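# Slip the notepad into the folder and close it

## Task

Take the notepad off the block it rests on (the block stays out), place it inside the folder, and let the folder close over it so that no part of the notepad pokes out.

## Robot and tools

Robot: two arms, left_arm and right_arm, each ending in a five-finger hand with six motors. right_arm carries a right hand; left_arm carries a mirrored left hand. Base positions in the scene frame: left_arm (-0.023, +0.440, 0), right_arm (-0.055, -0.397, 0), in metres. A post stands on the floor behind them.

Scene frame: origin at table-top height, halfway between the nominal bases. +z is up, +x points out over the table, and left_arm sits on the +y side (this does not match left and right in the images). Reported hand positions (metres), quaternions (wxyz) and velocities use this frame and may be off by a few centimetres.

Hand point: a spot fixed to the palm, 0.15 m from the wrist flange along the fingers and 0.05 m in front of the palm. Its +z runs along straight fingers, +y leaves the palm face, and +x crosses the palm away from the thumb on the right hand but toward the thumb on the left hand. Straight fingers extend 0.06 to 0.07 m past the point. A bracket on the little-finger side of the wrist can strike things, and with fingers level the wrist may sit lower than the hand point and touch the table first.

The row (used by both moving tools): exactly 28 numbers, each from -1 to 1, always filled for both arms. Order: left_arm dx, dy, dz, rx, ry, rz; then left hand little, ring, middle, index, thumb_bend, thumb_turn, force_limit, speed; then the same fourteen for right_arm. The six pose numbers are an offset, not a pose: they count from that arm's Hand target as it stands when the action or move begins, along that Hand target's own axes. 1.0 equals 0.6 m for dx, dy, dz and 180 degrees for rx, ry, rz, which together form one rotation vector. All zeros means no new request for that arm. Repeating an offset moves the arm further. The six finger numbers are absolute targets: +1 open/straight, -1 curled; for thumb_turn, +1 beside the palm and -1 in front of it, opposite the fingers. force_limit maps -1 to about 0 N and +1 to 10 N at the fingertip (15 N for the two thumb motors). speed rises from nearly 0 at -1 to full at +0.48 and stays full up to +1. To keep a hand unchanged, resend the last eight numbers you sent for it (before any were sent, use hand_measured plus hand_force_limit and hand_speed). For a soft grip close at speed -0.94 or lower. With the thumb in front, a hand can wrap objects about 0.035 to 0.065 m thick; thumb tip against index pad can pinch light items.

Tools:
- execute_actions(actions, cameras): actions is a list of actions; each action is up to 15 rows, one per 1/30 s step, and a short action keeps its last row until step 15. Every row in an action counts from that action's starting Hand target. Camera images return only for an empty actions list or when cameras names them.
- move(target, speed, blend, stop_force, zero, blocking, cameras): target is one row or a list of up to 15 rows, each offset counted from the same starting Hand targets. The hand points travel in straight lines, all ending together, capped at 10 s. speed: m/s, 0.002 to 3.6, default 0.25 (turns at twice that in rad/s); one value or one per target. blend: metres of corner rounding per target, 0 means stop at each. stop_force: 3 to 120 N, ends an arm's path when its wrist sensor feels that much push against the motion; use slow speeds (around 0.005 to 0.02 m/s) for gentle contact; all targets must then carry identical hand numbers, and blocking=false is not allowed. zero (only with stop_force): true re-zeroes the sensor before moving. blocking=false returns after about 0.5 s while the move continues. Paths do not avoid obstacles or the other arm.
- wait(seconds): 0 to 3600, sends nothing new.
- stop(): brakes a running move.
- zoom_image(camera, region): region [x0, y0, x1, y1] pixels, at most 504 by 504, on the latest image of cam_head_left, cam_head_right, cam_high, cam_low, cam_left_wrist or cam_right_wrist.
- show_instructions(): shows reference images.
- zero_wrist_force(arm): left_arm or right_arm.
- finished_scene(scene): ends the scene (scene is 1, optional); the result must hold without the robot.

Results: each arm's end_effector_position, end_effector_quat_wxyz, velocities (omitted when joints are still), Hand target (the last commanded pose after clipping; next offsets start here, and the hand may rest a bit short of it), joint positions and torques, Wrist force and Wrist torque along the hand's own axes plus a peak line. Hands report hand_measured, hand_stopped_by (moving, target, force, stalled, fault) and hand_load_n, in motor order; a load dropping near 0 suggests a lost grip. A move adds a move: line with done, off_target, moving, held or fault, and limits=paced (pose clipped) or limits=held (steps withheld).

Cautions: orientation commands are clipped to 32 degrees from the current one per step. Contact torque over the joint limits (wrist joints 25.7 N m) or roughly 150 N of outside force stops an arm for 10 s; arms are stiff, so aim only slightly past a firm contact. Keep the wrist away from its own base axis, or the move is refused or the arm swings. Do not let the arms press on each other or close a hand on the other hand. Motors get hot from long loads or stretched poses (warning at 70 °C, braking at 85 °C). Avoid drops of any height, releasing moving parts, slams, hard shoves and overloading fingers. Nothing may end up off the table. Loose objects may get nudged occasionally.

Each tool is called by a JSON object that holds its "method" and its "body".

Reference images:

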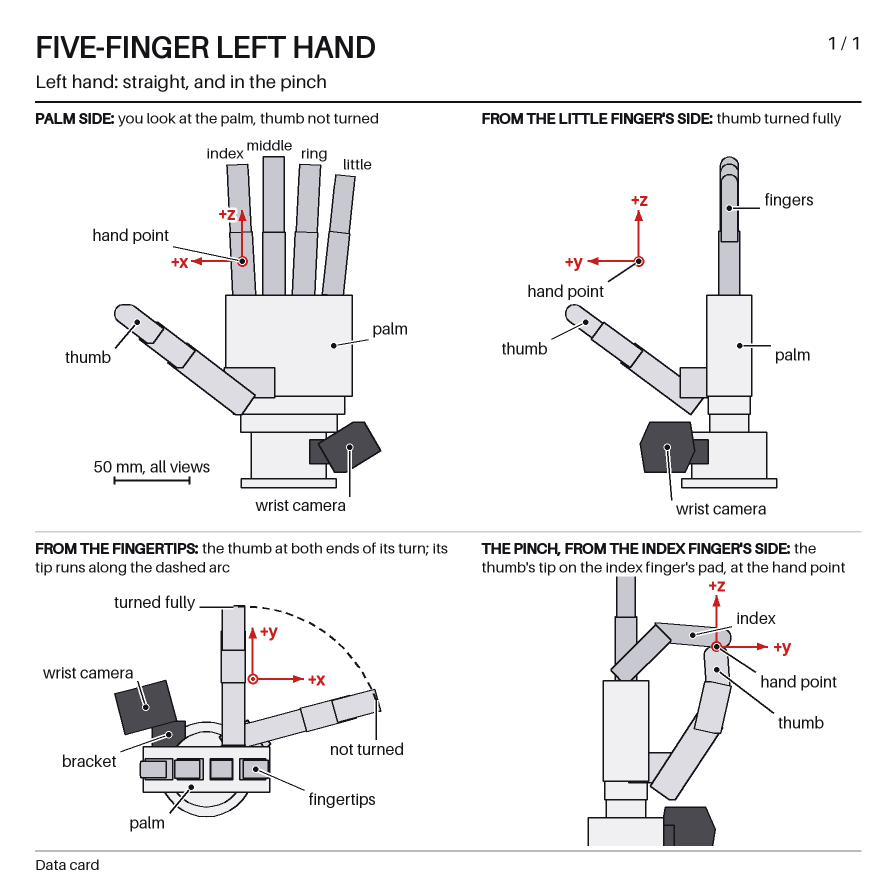

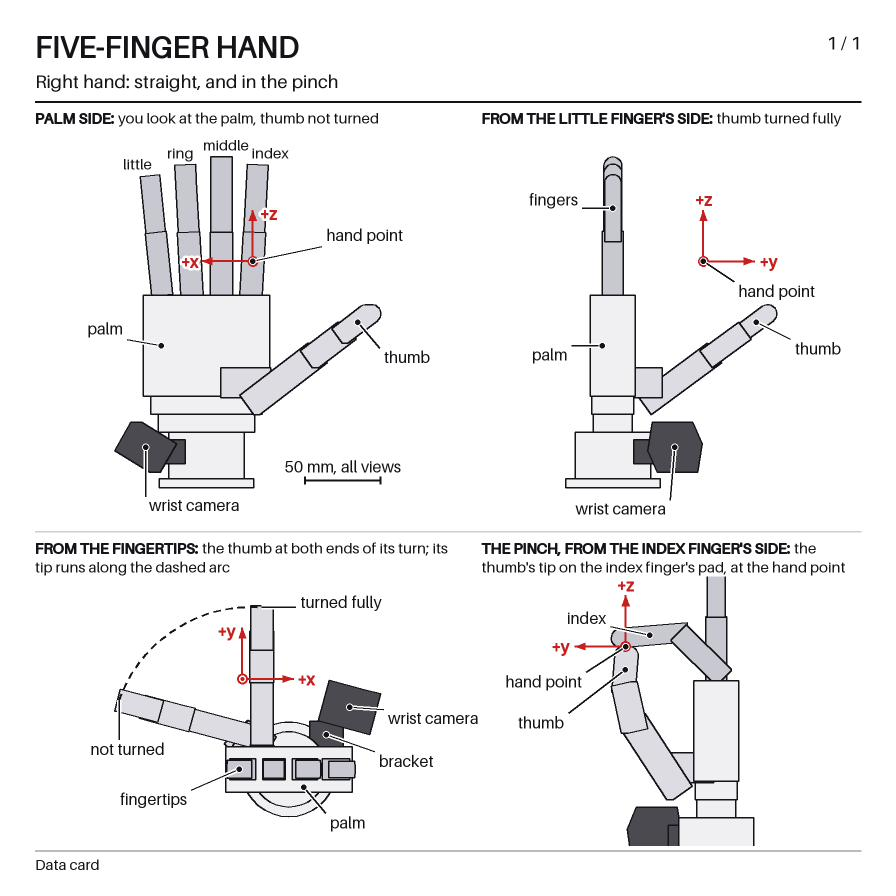

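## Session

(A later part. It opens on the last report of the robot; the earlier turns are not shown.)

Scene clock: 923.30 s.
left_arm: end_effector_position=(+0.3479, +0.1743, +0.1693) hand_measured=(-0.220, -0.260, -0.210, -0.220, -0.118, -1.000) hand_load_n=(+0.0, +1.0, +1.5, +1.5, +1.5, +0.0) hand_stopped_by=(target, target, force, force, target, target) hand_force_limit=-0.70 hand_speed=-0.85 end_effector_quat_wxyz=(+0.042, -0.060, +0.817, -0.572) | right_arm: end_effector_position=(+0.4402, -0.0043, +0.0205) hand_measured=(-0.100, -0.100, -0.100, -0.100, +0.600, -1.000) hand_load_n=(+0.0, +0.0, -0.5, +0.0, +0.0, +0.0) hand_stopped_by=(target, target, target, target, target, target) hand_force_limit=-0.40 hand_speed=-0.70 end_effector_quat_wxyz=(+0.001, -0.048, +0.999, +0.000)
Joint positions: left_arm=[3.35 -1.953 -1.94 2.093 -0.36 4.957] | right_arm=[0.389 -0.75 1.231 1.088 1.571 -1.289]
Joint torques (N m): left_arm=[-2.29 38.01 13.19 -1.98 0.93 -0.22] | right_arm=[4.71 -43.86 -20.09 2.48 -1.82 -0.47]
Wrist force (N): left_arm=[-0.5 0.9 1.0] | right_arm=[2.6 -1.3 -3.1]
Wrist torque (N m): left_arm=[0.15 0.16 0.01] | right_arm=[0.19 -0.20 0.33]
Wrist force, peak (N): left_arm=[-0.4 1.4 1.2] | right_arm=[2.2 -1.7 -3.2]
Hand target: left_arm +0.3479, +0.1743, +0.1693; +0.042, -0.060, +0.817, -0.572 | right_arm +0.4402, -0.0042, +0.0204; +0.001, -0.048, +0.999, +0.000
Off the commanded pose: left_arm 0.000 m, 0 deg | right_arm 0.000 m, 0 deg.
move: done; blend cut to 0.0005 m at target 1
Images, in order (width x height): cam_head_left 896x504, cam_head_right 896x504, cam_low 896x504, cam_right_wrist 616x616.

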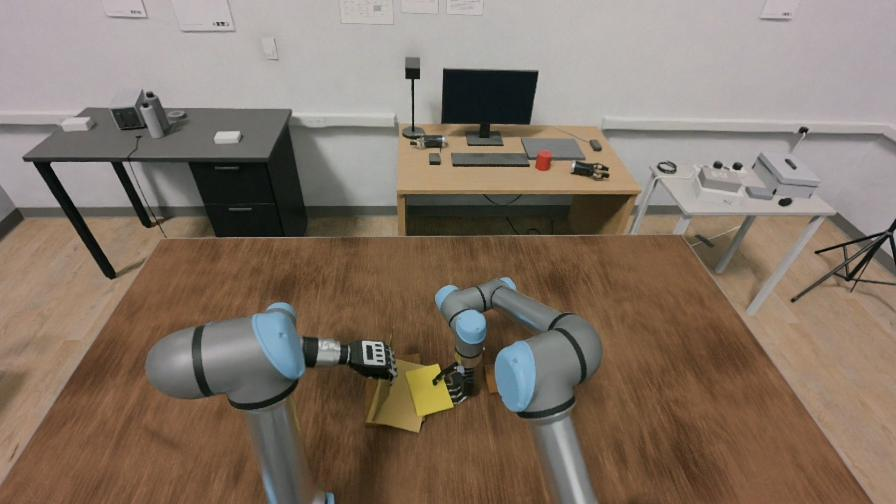

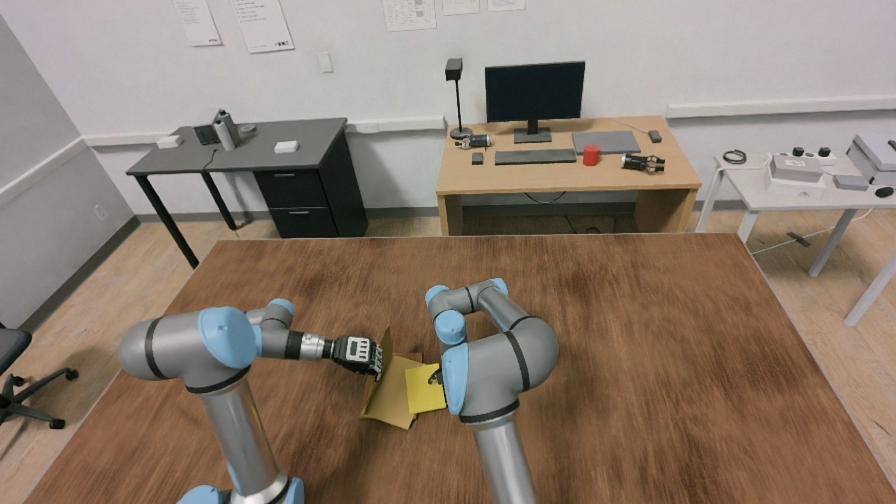

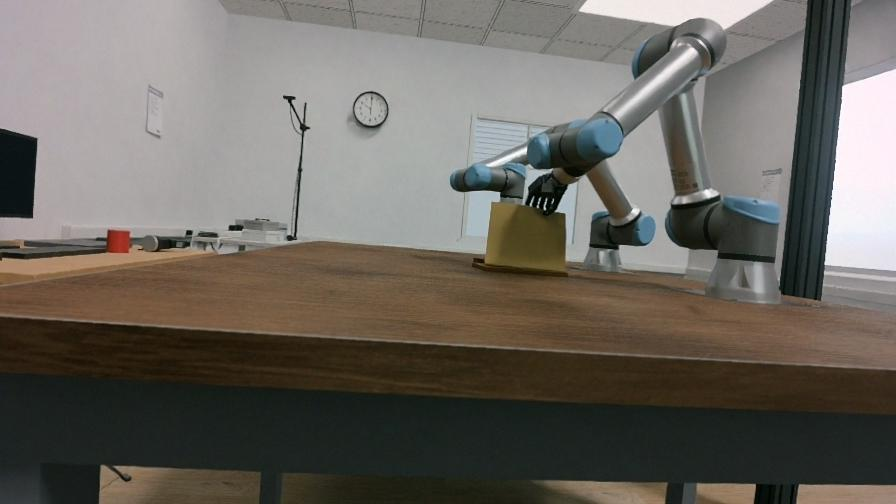

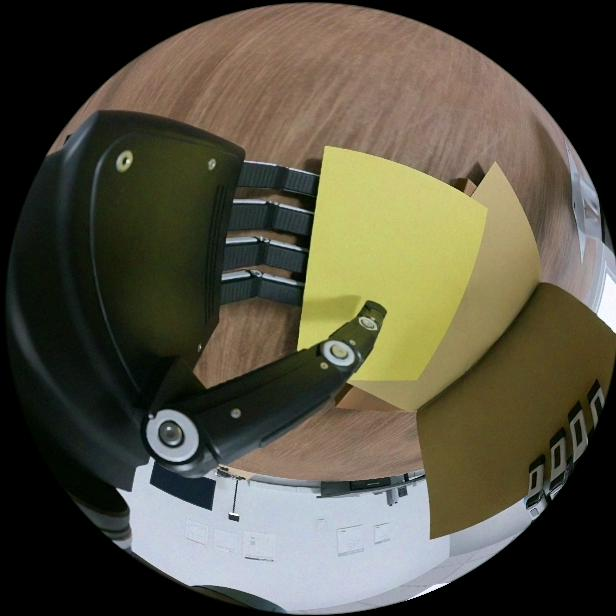

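{"method": "move", "body": {"target": [0,0,0,0,0,0,-0.22,-0.26,-0.26,-0.22,-0.12,-1,-0.7,-0.85,0,0,0,0,0,0,-0.1,-0.1,-0.1,-0.1,0.05,-1,-0.4,-0.7]}}

{"method": "move", "body": {"target": [0,0,0,0,0,0,-0.22,-0.26,-0.26,-0.22,-0.12,-1,-0.7,-0.85,0,0,0,0,0,0,-0.1,-0.1,-0.1,-0.1,-0.25,-1,-0.4,-0.9]}}

{"method": "wait", "body": {"seconds": 2, "cameras": ["cam_right_wrist"]}}

Scene clock: 1011.73 s.
left_arm: end_effector_position=(+0.3479, +0.1743, +0.1693) hand_measured=(-0.220, -0.260, -0.210, -0.220, -0.118, -1.000) hand_load_n=(+0.0, +1.0, +1.5, +1.0, +2.0, +0.0) hand_stopped_by=(target, target, force, force, target, target) hand_force_limit=-0.70 hand_speed=-0.85 end_effector_quat_wxyz=(+0.042, -0.060, +0.817, -0.572) | right_arm: end_effector_position=(+0.4402, -0.0042, +0.0204) hand_measured=(-0.100, -0.100, -0.100, -0.100, +0.050, -1.000) hand_load_n=(+0.0, +0.5, -0.5, +0.0, +0.0, +0.0) hand_stopped_by=(target, target, target, target, target, target) hand_force_limit=-0.40 hand_speed=-0.70 end_effector_quat_wxyz=(+0.001, -0.048, +0.999, +0.000)
Joint positions: left_arm=[3.35 -1.953 -1.94 2.093 -0.36 4.957] | right_arm=[0.389 -0.75 1.231 1.088 1.571 -1.289]
Joint torques (N m): left_arm=[-2.11 38.05 12.96 -2.22 1.09 0.09] | right_arm=[6.99 -33.08 -21.64 4.1 -1.38 2.47]
Wrist force (N): left_arm=[-0.8 1.2 0.9] | right_arm=[2.1 -1.8 -3.6]
Wrist torque (N m): left_arm=[0.20 0.19 -0.01] | right_arm=[0.20 -0.14 0.29]
Wrist force, peak (N): left_arm=[-0.2 1.3 1.2] | right_arm=[2.2 -2.1 -3.6]
Hand target: left_arm +0.3479, +0.1743, +0.1693; +0.042, -0.060, +0.817, -0.572 | right_arm +0.4402, -0.0042, +0.0204; +0.001, -0.048, +0.999, +0.000
Off the commanded pose: left_arm 0.000 m, 0 deg | right_arm 0.000 m, 0 deg.
move: done

Scene clock: 1014.07 s.
left_arm: end_effector_position=(+0.3479, +0.1743, +0.1693) hand_measured=(-0.220, -0.260, -0.210, -0.220, -0.118, -1.000) hand_load_n=(+0.0, +1.0, +1.5, +1.5, +2.0, +0.0) hand_stopped_by=(target, target, force, force, target, target) hand_force_limit=-0.70 hand_speed=-0.85 end_effector_quat_wxyz=(+0.042, -0.060, +0.817, -0.572) | right_arm: end_effector_position=(+0.4402, -0.0042, +0.0204) hand_measured=(-0.100, -0.100, -0.100, -0.100, -0.250, -1.000) hand_load_n=(+0.0, +0.0, +0.0, +0.0, +0.0, +0.0) hand_stopped_by=(target, target, target, target, target, target) hand_force_limit=-0.40 hand_speed=-0.90 end_effector_quat_wxyz=(+0.001, -0.048, +0.999, +0.000)
Joint positions: left_arm=[3.35 -1.953 -1.94 2.093 -0.36 4.957] | right_arm=[0.389 -0.75 1.231 1.088 1.571 -1.289]
Joint torques (N m): left_arm=[-1.28 37.08 12.66 -2.29 1.19 0.24] | right_arm=[6.88 -31.91 -21.65 3.59 -1.15 2.37]
Wrist force (N): left_arm=[-0.3 1.0 1.0] | right_arm=[1.9 -1.9 -3.3]
Wrist torque (N m): left_arm=[0.16 0.12 0.03] | right_arm=[0.17 -0.11 0.26]
Wrist force, peak (N): left_arm=[-0.3 1.0 1.5] | right_arm=[1.8 -1.2 -4.5]
Hand target: left_arm +0.3479, +0.1743, +0.1693; +0.042, -0.060, +0.817, -0.572 | right_arm +0.4402, -0.0042, +0.0204; +0.001, -0.048, +0.999, +0.000
Off the commanded pose: left_arm 0.000 m, 0 deg | right_arm 0.000 m, 0 deg.
move: done

Scene clock: 1016.07 s.
left_arm: end_effector_position=(+0.3479, +0.1743, +0.1693) hand_measured=(-0.220, -0.260, -0.210, -0.220, -0.118, -1.000) hand_load_n=(+0.0, +1.0, +1.5, +1.5, +1.5, +0.0) hand_stopped_by=(target, target, force, force, target, target) hand_force_limit=-0.70 hand_speed=-0.85 end_effector_quat_wxyz=(+0.042, -0.060, +0.817, -0.572) | right_arm: end_effector_position=(+0.4402, -0.0042, +0.0204) hand_measured=(-0.100, -0.100, -0.100, -0.100, -0.250, -1.000) hand_load_n=(+0.0, +0.0, -0.5, +0.0, +0.0, +0.0) hand_stopped_by=(target, target, target, target, target, target) hand_force_limit=-0.40 hand_speed=-0.90 end_effector_quat_wxyz=(+0.001, -0.048, +0.999, +0.000)
Joint positions: left_arm=[3.35 -1.953 -1.94 2.093 -0.36 4.957] | right_arm=[0.389 -0.75 1.231 1.088 1.571 -1.289]
Joint torques (N m): left_arm=[-1.12 36.88 11.78 -2.49 1.23 0.25] | right_arm=[7.37 -33.49 -21.39 3.4 -1.01 2.81]
Wrist force (N): left_arm=[-0.4 1.1 0.9] | right_arm=[2.1 -1.8 -3.3]
Wrist torque (N m): left_arm=[0.19 0.13 0.02] | right_arm=[0.18 -0.13 0.28]
Wrist force, peak (N): left_arm=[0.1 1.4 1.2] | right_arm=[2.0 -1.9 -3.6]
Hand target: left_arm +0.3479, +0.1743, +0.1693; +0.042, -0.060, +0.817, -0.572 | right_arm +0.4402, -0.0042, +0.0204; +0.001, -0.048, +0.999, +0.000
Off the commanded pose: left_arm 0.000 m, 0 deg | right_arm 0.000 m, 0 deg.
wait: 2.00 s; at rest by 0.17 s

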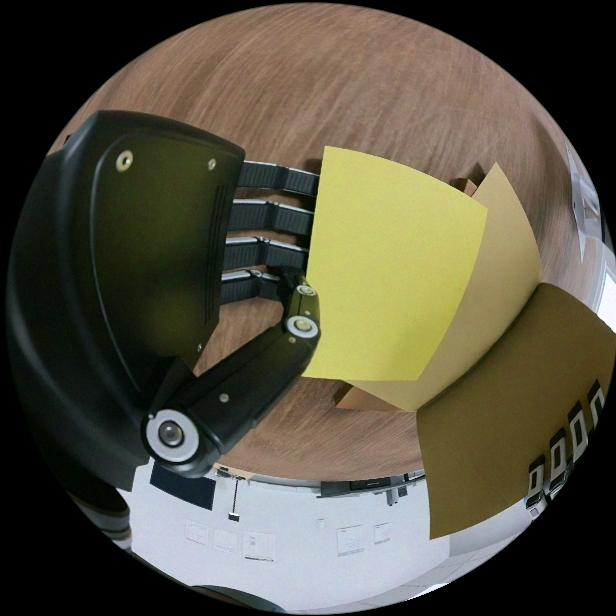

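{"method": "wait", "body": {"seconds": 0.2, "cameras": ["cam_head_left","cam_low","cam_right_wrist","cam_left_wrist","cam_high"]}}

Scene clock: 1034.87 s.
left_arm: end_effector_position=(+0.3479, +0.1743, +0.1693) hand_measured=(-0.220, -0.260, -0.210, -0.220, -0.118, -1.000) hand_load_n=(+0.0, +1.0, +2.0, +1.0, +1.5, +0.0) hand_stopped_by=(target, target, force, force, target, target) hand_force_limit=-0.70 hand_speed=-0.85 end_effector_quat_wxyz=(+0.042, -0.060, +0.817, -0.572) | right_arm: end_effector_position=(+0.4402, -0.0042, +0.0204) hand_measured=(-0.100, -0.100, -0.100, -0.100, -0.250, -1.000) hand_load_n=(+0.0, +0.0, -0.5, +0.0, +0.0, +0.0) hand_stopped_by=(target, target, target, target, target, target) hand_force_limit=-0.40 hand_speed=-0.90 end_effector_quat_wxyz=(+0.001, -0.048, +0.999, +0.000)
Joint positions: left_arm=[3.35 -1.953 -1.94 2.093 -0.36 4.957] | right_arm=[0.389 -0.75 1.231 1.088 1.571 -1.289]
Joint torques (N m): left_arm=[-0.47 36.24 11.03 -2.66 1.27 0.52] | right_arm=[5.97 -34.35 -18.06 3.14 -0.7 2.26]
Wrist force (N): left_arm=[-0.3 1.3 1.1] | right_arm=[2.1 -1.3 -3.2]
Wrist torque (N m): left_arm=[0.20 0.13 0.01] | right_arm=[0.25 -0.15 0.30]
Wrist force, peak (N): left_arm=[-0.4 1.2 1.4] | right_arm=[2.5 -2.0 -3.4]
Hand target: left_arm +0.3479, +0.1743, +0.1693; +0.042, -0.060, +0.817, -0.572 | right_arm +0.4402, -0.0042, +0.0204; +0.001, -0.048, +0.999, +0.000
Off the commanded pose: left_arm 0.000 m, 0 deg | right_arm 0.000 m, 0 deg.
wait: 0.20 s; at rest from the start
Images, in order (width x height): cam_head_left 896x504, cam_high 896x504, cam_low 896x504, cam_left_wrist 616x616, cam_right_wrist 616x616.

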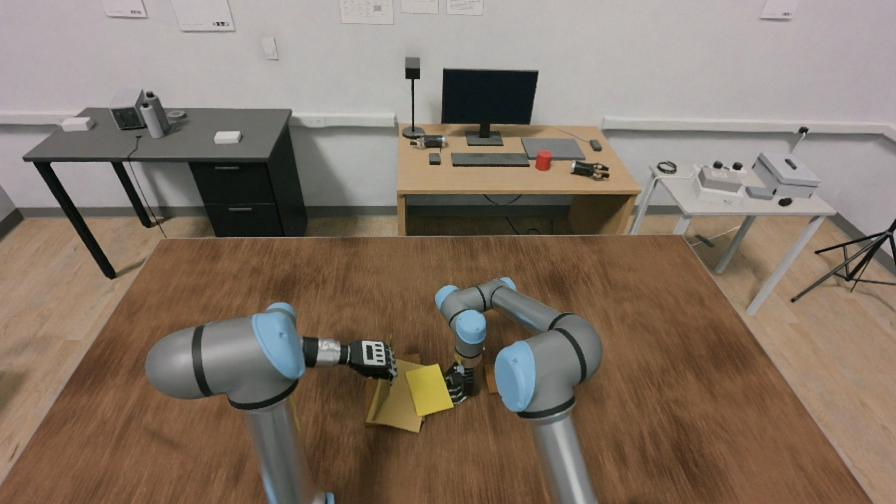

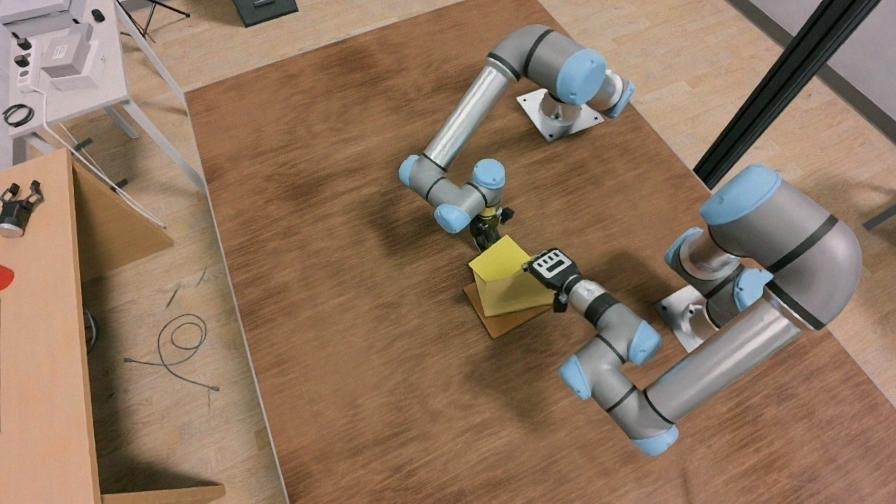

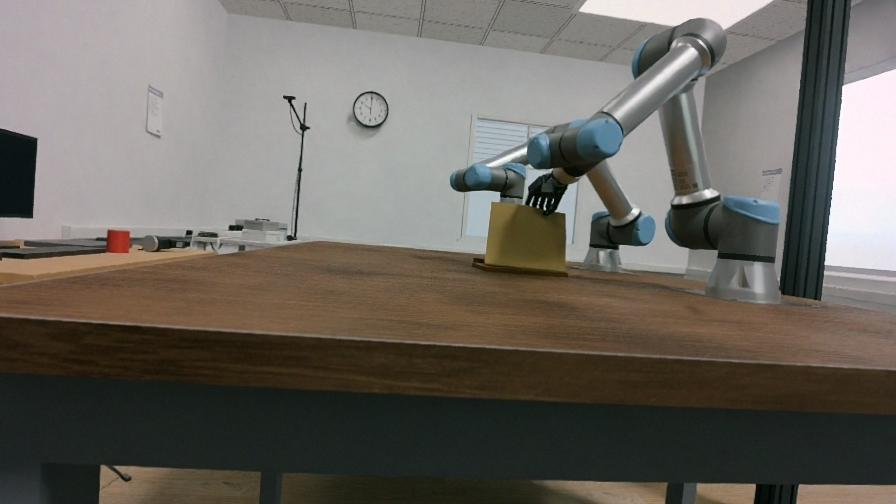

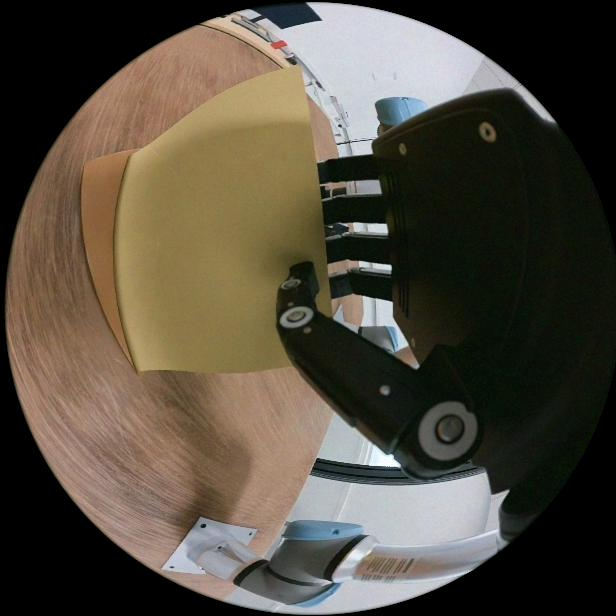

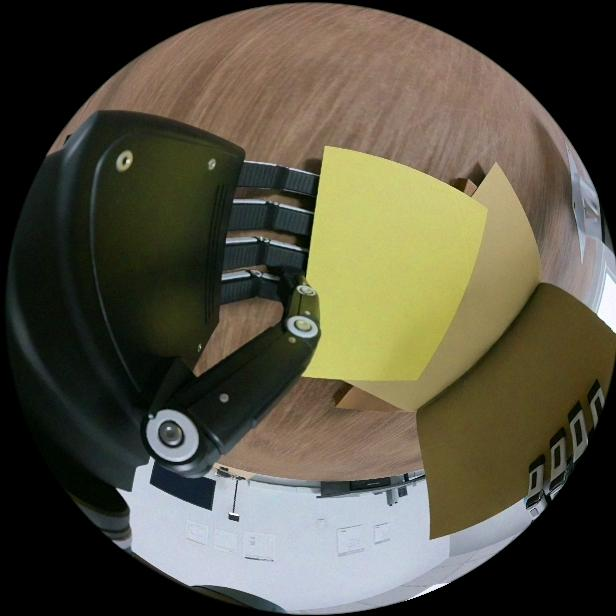

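{"method": "zoom_image", "body": {"camera": "cam_head_left", "region": [320, 320, 560, 460]}}

{"method": "zoom_image", "body": {"camera": "cam_right_wrist", "region": [180, 100, 600, 450]}}

Scaled by 2.100.

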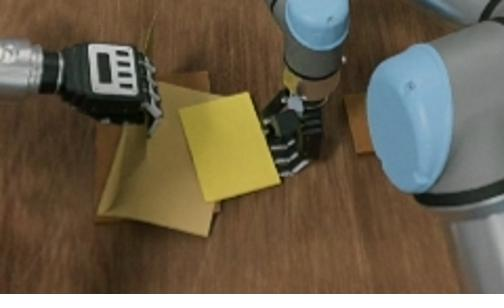

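Scaled by 1.200 from the camera's image (finer frame: 880x880).

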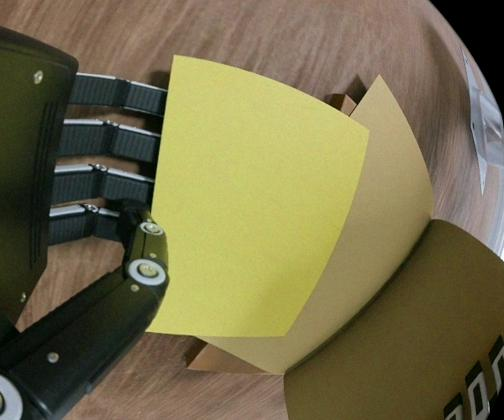

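{"method": "move", "body": {"target": [0,-0.0053,0.074,-0.1111,0,0,-0.22,-0.26,-0.26,-0.22,-0.12,-1,-0.7,-0.85,0,0,0,0,0,0,-0.1,-0.1,-0.1,-0.1,-0.25,-1,-0.4,-0.9], "speed": 0.06, "cameras": ["cam_head_left","cam_low","cam_right_wrist","cam_left_wrist"]}}

Scene clock: 1148.70 s.
left_arm: end_effector_position=(+0.3543, +0.1320, +0.1571) hand_measured=(-0.220, -0.260, -0.210, -0.220, -0.118, -1.000) hand_load_n=(+0.0, +1.0, +1.5, +1.5, +2.0, +0.0) hand_stopped_by=(target, target, force, force, target, target) hand_force_limit=-0.70 hand_speed=-0.85 end_effector_quat_wxyz=(+0.031, -0.067, +0.904, -0.421) | right_arm: end_effector_position=(+0.4402, -0.0042, +0.0204) hand_measured=(-0.100, -0.100, -0.100, -0.100, -0.250, -1.000) hand_load_n=(+0.0, +0.0, +0.0, +0.0, +0.0, +0.0) hand_stopped_by=(target, target, target, target, target, target) hand_force_limit=-0.40 hand_speed=-0.90 end_effector_quat_wxyz=(+0.001, -0.048, +0.999, +0.000)
Joint positions: left_arm=[3.068 -1.905 -1.706 2.269 -0.722 4.411] | right_arm=[0.389 -0.75 1.231 1.088 1.571 -1.289]
Joint torques (N m): left_arm=[6.94 30.88 6.77 -4.11 4.04 1.77] | right_arm=[6.04 -34.63 -14.18 2.73 0.49 2.37]
Wrist force (N): left_arm=[0.3 0.2 0.8] | right_arm=[1.9 -1.7 -3.4]
Wrist torque (N m): left_arm=[0.06 0.03 -0.08] | right_arm=[0.19 -0.12 0.27]
Wrist force, peak (N): left_arm=[-0.4 1.3 1.3] | right_arm=[2.1 -2.2 -3.5]
Hand target: left_arm +0.3542, +0.1320, +0.1571; +0.031, -0.067, +0.904, -0.421 | right_arm +0.4402, -0.0042, +0.0204; +0.001, -0.048, +0.999, +0.000
Off the commanded pose: left_arm 0.000 m, 0 deg | right_arm 0.000 m, 0 deg.
move: done
Images, in order (width x height): cam_head_left 896x504, cam_low 896x504, cam_left_wrist 616x616, cam_right_wrist 616x616.

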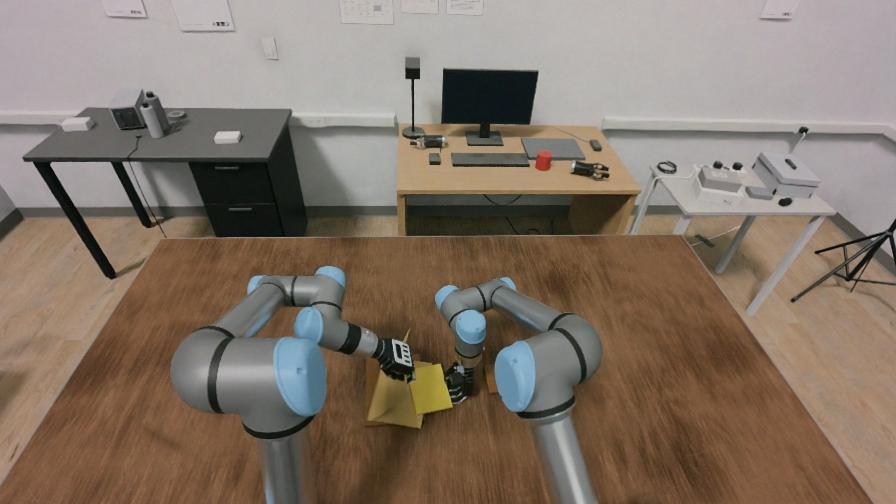

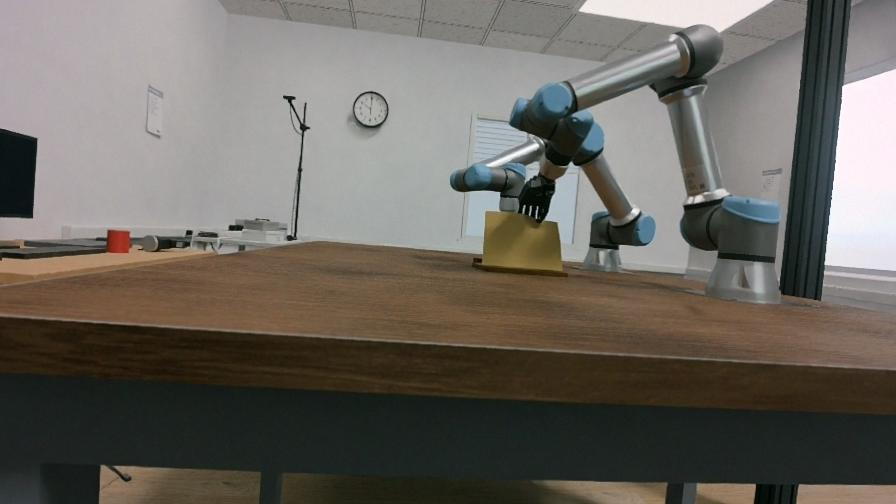

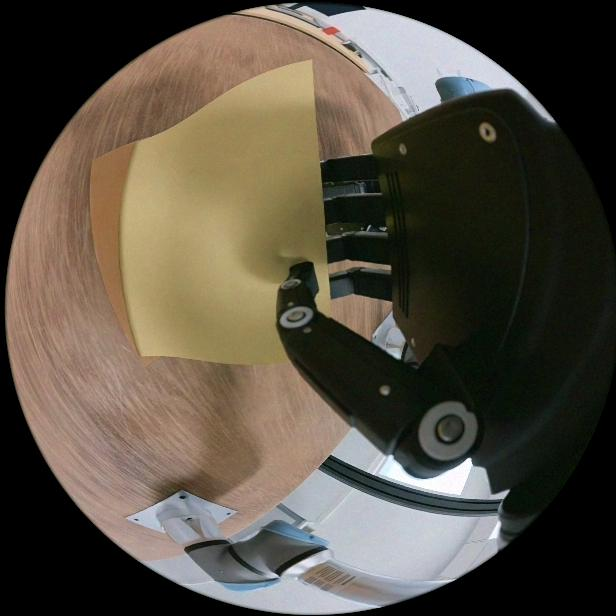

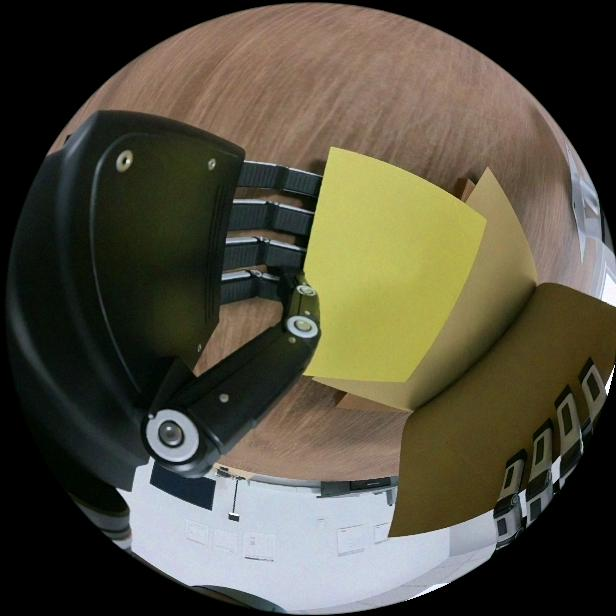

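{"method": "move", "body": {"target": [[0,-0.0218,0.0388,-0.0694,0,0,-0.22,-0.26,-0.26,-0.22,-0.12,-1,-0.7,-0.85,0,0,0,0,0,0,-0.1,-0.1,-0.1,-0.1,-0.25,-1,-0.4,-0.9],[0,-0.0115,0.0938,-0.1389,0,0,-0.22,-0.26,-0.26,-0.22,-0.12,-1,-0.7,-0.85,0,0,0,0,0,0,-0.1,-0.1,-0.1,-0.1,-0.25,-1,-0.4,-0.9]], "speed": 0.05, "blend": 0.01, "cameras": ["cam_head_left","cam_low","cam_right_wrist","cam_left_wrist"]}}

Scene clock: 1158.80 s.
left_arm: end_effector_position=(+0.3612, +0.0850, +0.1261) hand_measured=(-0.220, -0.260, -0.210, -0.220, -0.118, -1.000) hand_load_n=(+0.0, +0.5, +1.5, +1.5, +1.5, +0.5) hand_stopped_by=(target, target, force, force, target, target) hand_force_limit=-0.70 hand_speed=-0.85 end_effector_quat_wxyz=(+0.016, -0.072, +0.974, -0.215) end_effector_velocity=(+0.000, +0.000, +0.001) end_effector_angular_velocity=(-0.006, +0.000, -0.001) | right_arm: end_effector_position=(+0.4402, -0.0042, +0.0204) hand_measured=(-0.100, -0.100, -0.100, -0.100, -0.250, -1.000) hand_load_n=(+0.0, +0.0, -0.5, +0.0, +0.0, +0.0) hand_stopped_by=(target, target, target, target, target, target) hand_force_limit=-0.40 hand_speed=-0.90 end_effector_quat_wxyz=(+0.001, -0.048, +0.999, +0.000)
Joint positions: left_arm=[2.748 -2.1 -1.376 2.131 -1.196 4.152] | right_arm=[0.389 -0.75 1.231 1.088 1.571 -1.289]
Joint velocities: left_arm=[0.002 0.003 -0.003 0.001 0.006 0.002] | right_arm=[within noise]
Joint torques (N m): left_arm=[8.07 54 5.05 -0.04 2.78 1.44] | right_arm=[5.48 -35.79 -14.71 1.93 1.71 2.32]
Wrist force (N): left_arm=[0.6 -0.8 0.9] | right_arm=[1.9 -1.9 -3.1]
Wrist torque (N m): left_arm=[-0.14 -0.03 0.16] | right_arm=[0.14 -0.13 0.27]
Wrist force, peak (N): left_arm=[0.5 -0.9 1.5] | right_arm=[2.2 -2.1 -3.8]
Hand target: left_arm +0.3612, +0.0850, +0.1262; +0.016, -0.072, +0.974, -0.215 | right_arm +0.4402, -0.0042, +0.0204; +0.001, -0.048, +0.999, +0.000
Off the commanded pose: left_arm 0.000 m, 0 deg | right_arm 0.000 m, 0 deg.
move: done
Images, in order (width x height): cam_head_left 896x504, cam_low 896x504, cam_left_wrist 616x616, cam_right_wrist 616x616.

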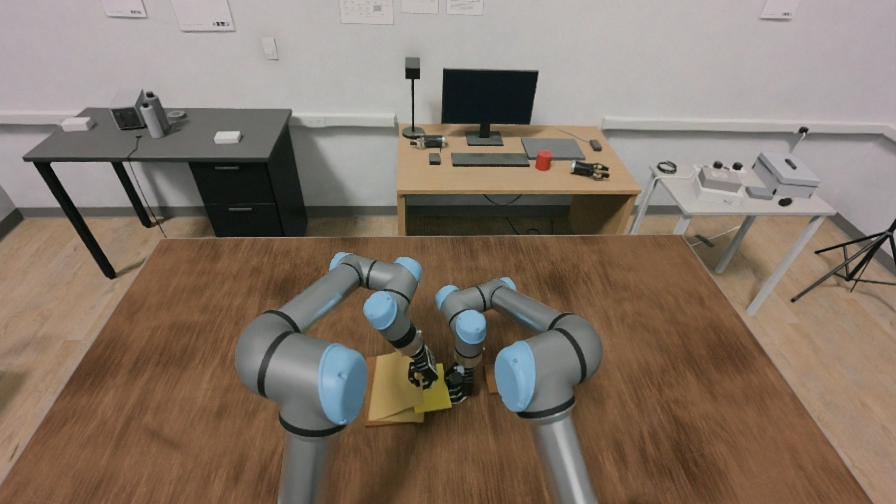

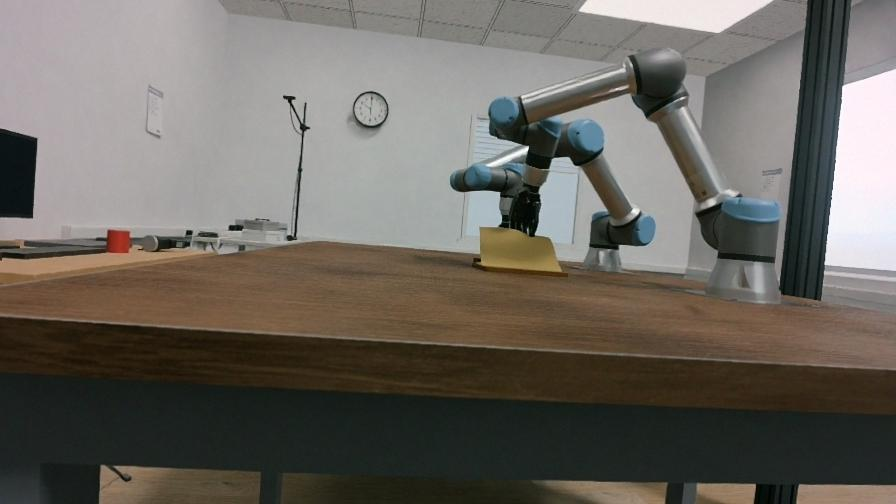

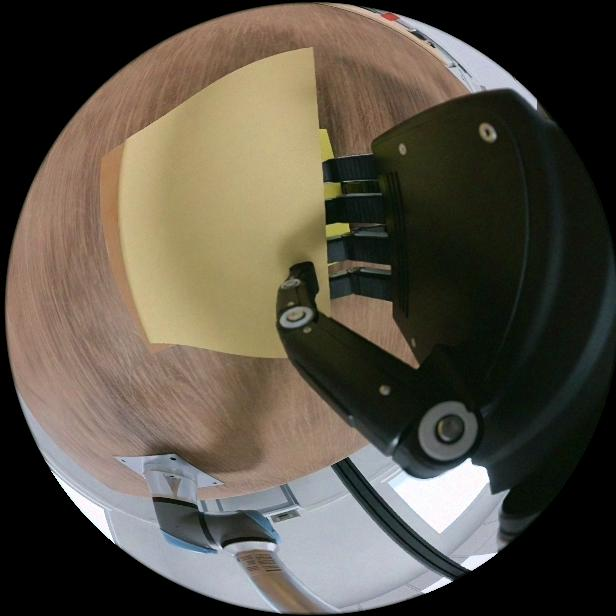

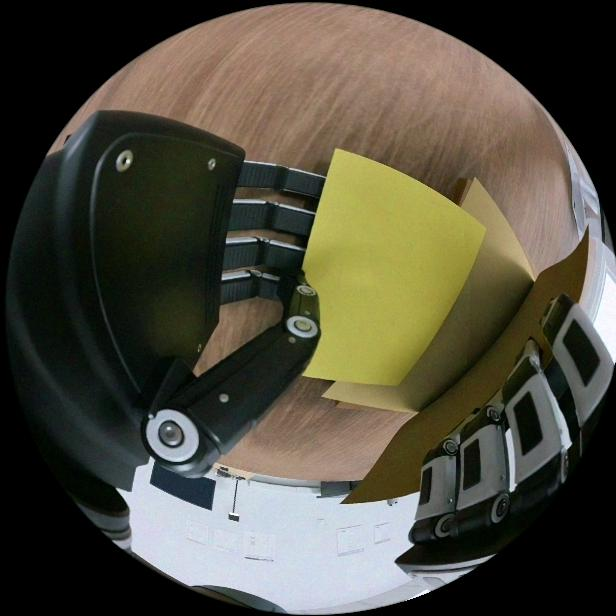

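{"method": "zoom_image", "body": {"camera": "cam_right_wrist", "region": [180, 100, 600, 520]}}

{"method": "zoom_image", "body": {"camera": "cam_head_left", "region": [350, 320, 510, 440]}}

Scaled by 1.200 from the camera's image (finer frame: 880x880).

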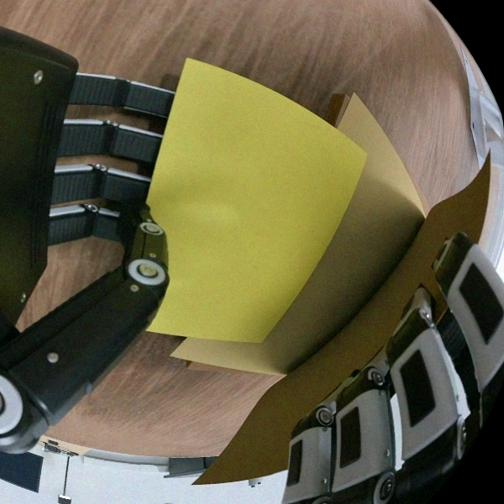

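Scaled by 3.150.

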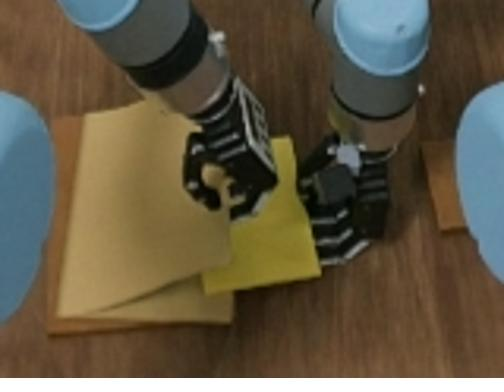

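{"method": "execute_actions", "body": {"actions": [[[0,0,0,0,0,0,-0.22,-0.26,-0.26,-0.22,-0.12,-1,-0.7,-0.85,0,0,0,0,0,0,-0.1,-0.1,-0.1,-0.1,0.6,-1,-0.4,-0.5]]]}}

{"method": "move", "body": {"target": [0,0,0,0,0,0,-0.22,-0.26,-0.26,-0.22,-0.12,-1,-0.7,-0.85,0,0.0267,0,0,0,0,-0.1,-0.1,-0.1,-0.1,0.6,-1,-0.4,-0.5], "speed": 0.1, "cameras": ["cam_right_wrist","cam_left_wrist"]}}

Scene clock: 1165.27 s.
left_arm: end_effector_position=(+0.3612, +0.0850, +0.1262) hand_measured=(-0.220, -0.260, -0.210, -0.220, -0.118, -1.000) hand_load_n=(+0.0, +0.5, +2.0, +1.5, +1.5, +0.0) hand_stopped_by=(target, target, force, force, target, target) hand_force_limit=-0.70 hand_speed=-0.85 end_effector_quat_wxyz=(+0.016, -0.072, +0.974, -0.215) | right_arm: end_effector_position=(+0.4402, -0.0042, +0.0204) hand_measured=(-0.100, -0.100, -0.100, -0.100, +0.600, -1.000) hand_load_n=(+0.0, +0.0, +0.0, +0.0, +0.0, +0.0) hand_stopped_by=(target, target, target, target, target, target) hand_force_limit=-0.40 hand_speed=-0.50 end_effector_quat_wxyz=(+0.001, -0.048, +0.999, +0.000)
Joint positions: left_arm=[2.748 -2.1 -1.376 2.131 -1.196 4.153] | right_arm=[0.389 -0.75 1.231 1.088 1.571 -1.289]
Joint torques (N m): left_arm=[5.81 55.47 7.2 0.55 3.17 1.84] | right_arm=[3.91 -35.03 -14.76 1.65 1.8 2.3]
Wrist force (N): left_arm=[0.5 -0.1 1.1] | right_arm=[2.0 -1.8 -3.5]
Wrist torque (N m): left_arm=[-0.07 -0.01 0.08] | right_arm=[0.20 -0.13 0.27]
Wrist force, peak (N): left_arm=[0.7 -0.6 1.7] | right_arm=[2.4 -1.8 -3.6]
Hand target: left_arm +0.3612, +0.0850, +0.1262; +0.016, -0.072, +0.974, -0.215 | right_arm +0.4402, -0.0042, +0.0204; +0.001, -0.048, +0.999, +0.000
Off the commanded pose: left_arm 0.000 m, 0 deg | right_arm 0.000 m, 0 deg.

Scene clock: 1165.80 s.
left_arm: end_effector_position=(+0.3612, +0.0850, +0.1262) hand_measured=(-0.220, -0.260, -0.210, -0.220, -0.118, -1.000) hand_load_n=(+0.0, +1.0, +2.0, +1.5, +1.5, +0.0) hand_stopped_by=(target, target, force, force, target, target) hand_force_limit=-0.70 hand_speed=-0.85 end_effector_quat_wxyz=(+0.016, -0.072, +0.974, -0.215) | right_arm: end_effector_position=(+0.4386, +0.0118, +0.0203) hand_measured=(-0.100, -0.100, -0.100, -0.100, +0.600, -1.000) hand_load_n=(+0.0, +0.0, -0.5, +0.0, +0.0, +0.0) hand_stopped_by=(target, target, target, target, target, target) hand_force_limit=-0.40 hand_speed=-0.50 end_effector_quat_wxyz=(+0.001, -0.048, +0.999, +0.000)
Joint positions: left_arm=[2.748 -2.1 -1.376 2.131 -1.196 4.153] | right_arm=[0.416 -0.731 1.195 1.105 1.571 -1.261]
Joint torques (N m): left_arm=[5.89 55.1 7.27 0.41 3.21 1.81] | right_arm=[-6.96 -58 -7.84 0.76 1.78 -3.06]
Wrist force (N): left_arm=[0.3 0.4 1.4] | right_arm=[2.3 -0.9 -3.1]
Wrist torque (N m): left_arm=[-0.04 0.02 0.05] | right_arm=[0.21 -0.15 0.32]
Wrist force, peak (N): left_arm=[0.0 -0.2 1.6] | right_arm=[2.1 -3.3 -3.5]
Hand target: left_arm +0.3612, +0.0850, +0.1262; +0.016, -0.072, +0.974, -0.215 | right_arm +0.4387, +0.0118, +0.0205; +0.001, -0.048, +0.999, +0.000
Off the commanded pose: left_arm 0.000 m, 0 deg | right_arm 0.000 m, 0 deg.
move: done
Images, in order (width x height): cam_left_wrist 616x616, cam_right_wrist 616x616.

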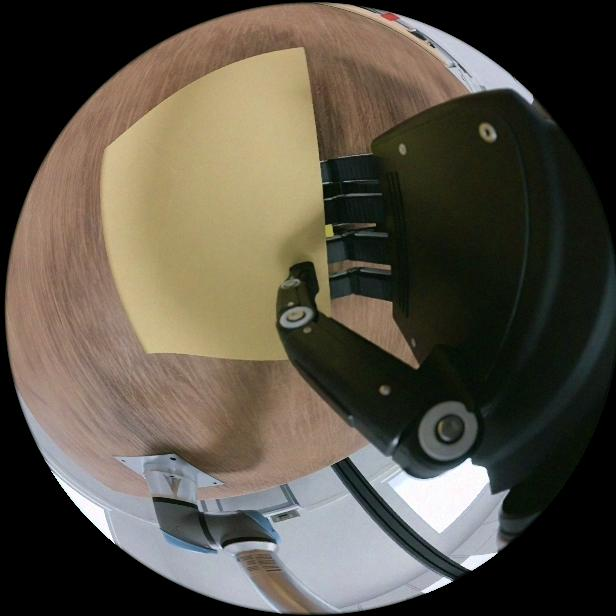

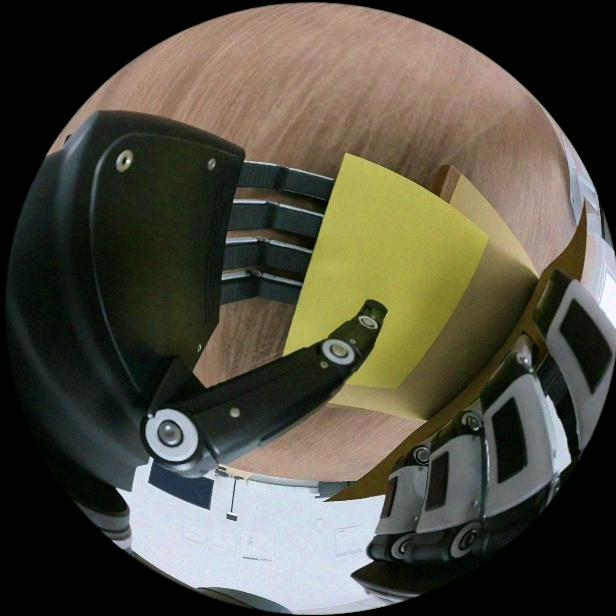

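{"method": "move", "body": {"target": [0,0,0,0,0,0,-0.22,-0.26,-0.26,-0.22,-0.12,-1,-0.7,-0.85,0,0.02,0,0,0,0,-0.1,-0.1,-0.1,-0.1,0.6,-1,-0.4,-0.5], "speed": 0.25, "cameras": ["cam_right_wrist"]}}

Scene clock: 1171.87 s.
left_arm: end_effector_position=(+0.3612, +0.0850, +0.1262) hand_measured=(-0.220, -0.260, -0.210, -0.220, -0.118, -1.000) hand_load_n=(+0.0, +0.5, +1.5, +1.5, +1.5, +0.0) hand_stopped_by=(target, target, force, force, target, target) hand_force_limit=-0.70 hand_speed=-0.85 end_effector_quat_wxyz=(+0.016, -0.072, +0.974, -0.215) | right_arm: end_effector_position=(+0.4375, +0.0237, +0.0204) hand_measured=(-0.100, -0.100, -0.100, -0.100, +0.600, -1.000) hand_load_n=(-0.5, +0.0, -0.5, +0.0, +0.0, +0.0) hand_stopped_by=(target, target, target, target, target, target) hand_force_limit=-0.40 hand_speed=-0.50 end_effector_quat_wxyz=(+0.001, -0.048, +0.999, +0.000)
Joint positions: left_arm=[2.748 -2.1 -1.376 2.131 -1.196 4.153] | right_arm=[0.436 -0.717 1.167 1.118 1.571 -1.241]
Joint torques (N m): left_arm=[4.69 55.16 8.55 0.37 3.18 1.9] | right_arm=[-2.39 -58 -8.54 0.78 1.24 -2.84]
Wrist force (N): left_arm=[0.5 0.4 1.0] | right_arm=[2.2 -0.7 -3.2]
Wrist torque (N m): left_arm=[-0.02 -0.02 0.07] | right_arm=[0.26 -0.12 0.32]
Wrist force, peak (N): left_arm=[0.4 0.2 1.7] | right_arm=[2.2 -3.2 -3.6]
Hand target: left_arm +0.3612, +0.0850, +0.1262; +0.016, -0.072, +0.974, -0.215 | right_arm +0.4375, +0.0237, +0.0205; +0.001, -0.048, +0.999, +0.000
Off the commanded pose: left_arm 0.000 m, 0 deg | right_arm 0.000 m, 0 deg.
move: done

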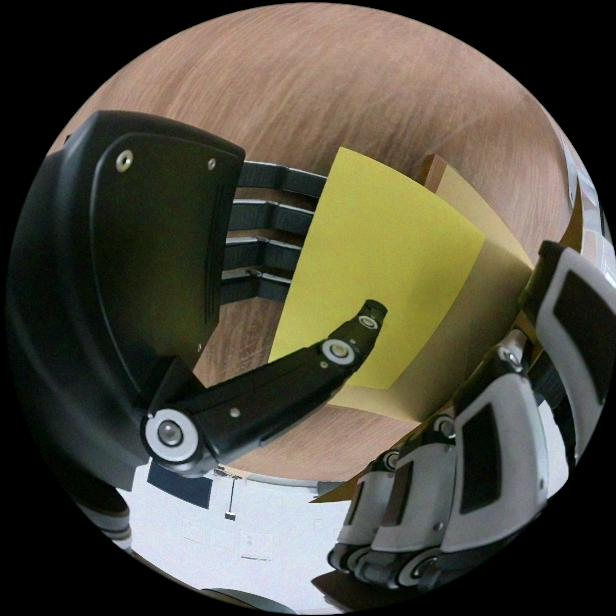

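{"method": "move", "body": {"target": [0,0,0,0,0,0,-0.22,-0.26,-0.26,-0.22,-0.12,-1,-0.7,-0.85,0,-0.0333,0.001,0,0,0,-0.1,-0.1,-0.1,-0.1,0.6,-1,-0.4,-0.5], "speed": 0.2, "cameras": ["cam_right_wrist","cam_head_left"]}}

Scene clock: 1215.27 s.
left_arm: end_effector_position=(+0.3612, +0.0850, +0.1262) hand_measured=(-0.220, -0.260, -0.210, -0.220, -0.118, -1.000) hand_load_n=(+0.0, +0.5, +2.0, +1.5, +1.5, +0.0) hand_stopped_by=(target, target, force, force, target, target) hand_force_limit=-0.70 hand_speed=-0.85 end_effector_quat_wxyz=(+0.016, -0.072, +0.974, -0.215) | right_arm: end_effector_position=(+0.4395, +0.0039, +0.0200) hand_measured=(-0.100, -0.100, -0.100, -0.100, +0.600, -1.000) hand_load_n=(+0.0, +0.0, -1.5, -1.0, +0.0, +0.0) hand_stopped_by=(target, target, target, target, target, target) hand_force_limit=-0.40 hand_speed=-0.50 end_effector_quat_wxyz=(+0.001, -0.048, +0.999, +0.000)
Joint positions: left_arm=[2.748 -2.1 -1.376 2.131 -1.196 4.153] | right_arm=[0.403 -0.74 1.214 1.096 1.571 -1.275]
Joint torques (N m): left_arm=[3.03 54.78 10.09 0.23 3.14 1.77] | right_arm=[-1.5 -32.04 -13.2 3.6 -2.21 1.65]
Motor temperatures (°C): left_arm=[40 40 35 43 40 44] | right_arm=[33 38 35 37 40 34]
Wrist force (N): left_arm=[0.5 -0.1 1.3] | right_arm=[1.4 -3.5 -5.8]
Wrist torque (N m): left_arm=[-0.10 -0.01 0.09] | right_arm=[0.14 -0.02 0.06]
Wrist force, peak (N): left_arm=[0.6 0.2 1.6] | right_arm=[1.4 -3.5 -5.8]
Hand target: left_arm +0.3612, +0.0850, +0.1262; +0.016, -0.072, +0.974, -0.215 | right_arm +0.4394, +0.0038, +0.0198; +0.001, -0.048, +0.999, +0.000
Off the commanded pose: left_arm 0.000 m, 0 deg | right_arm 0.000 m, 0 deg.
move: done
Images, in order (width x height): cam_head_left 896x504, cam_right_wrist 616x616.

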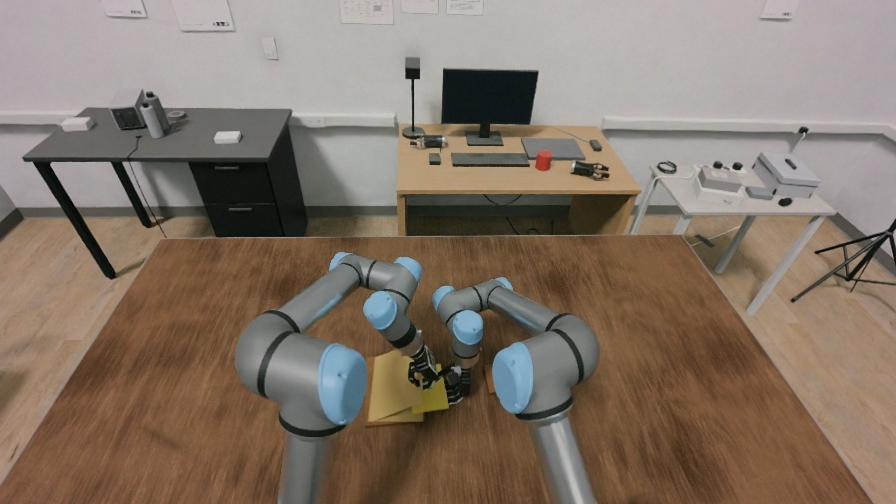

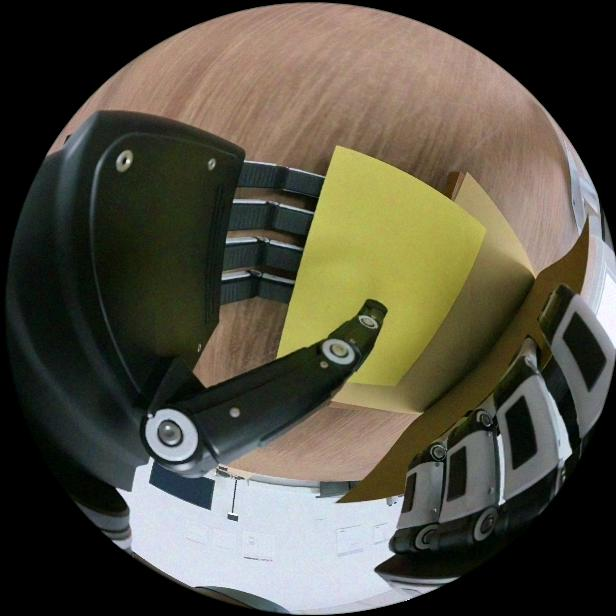

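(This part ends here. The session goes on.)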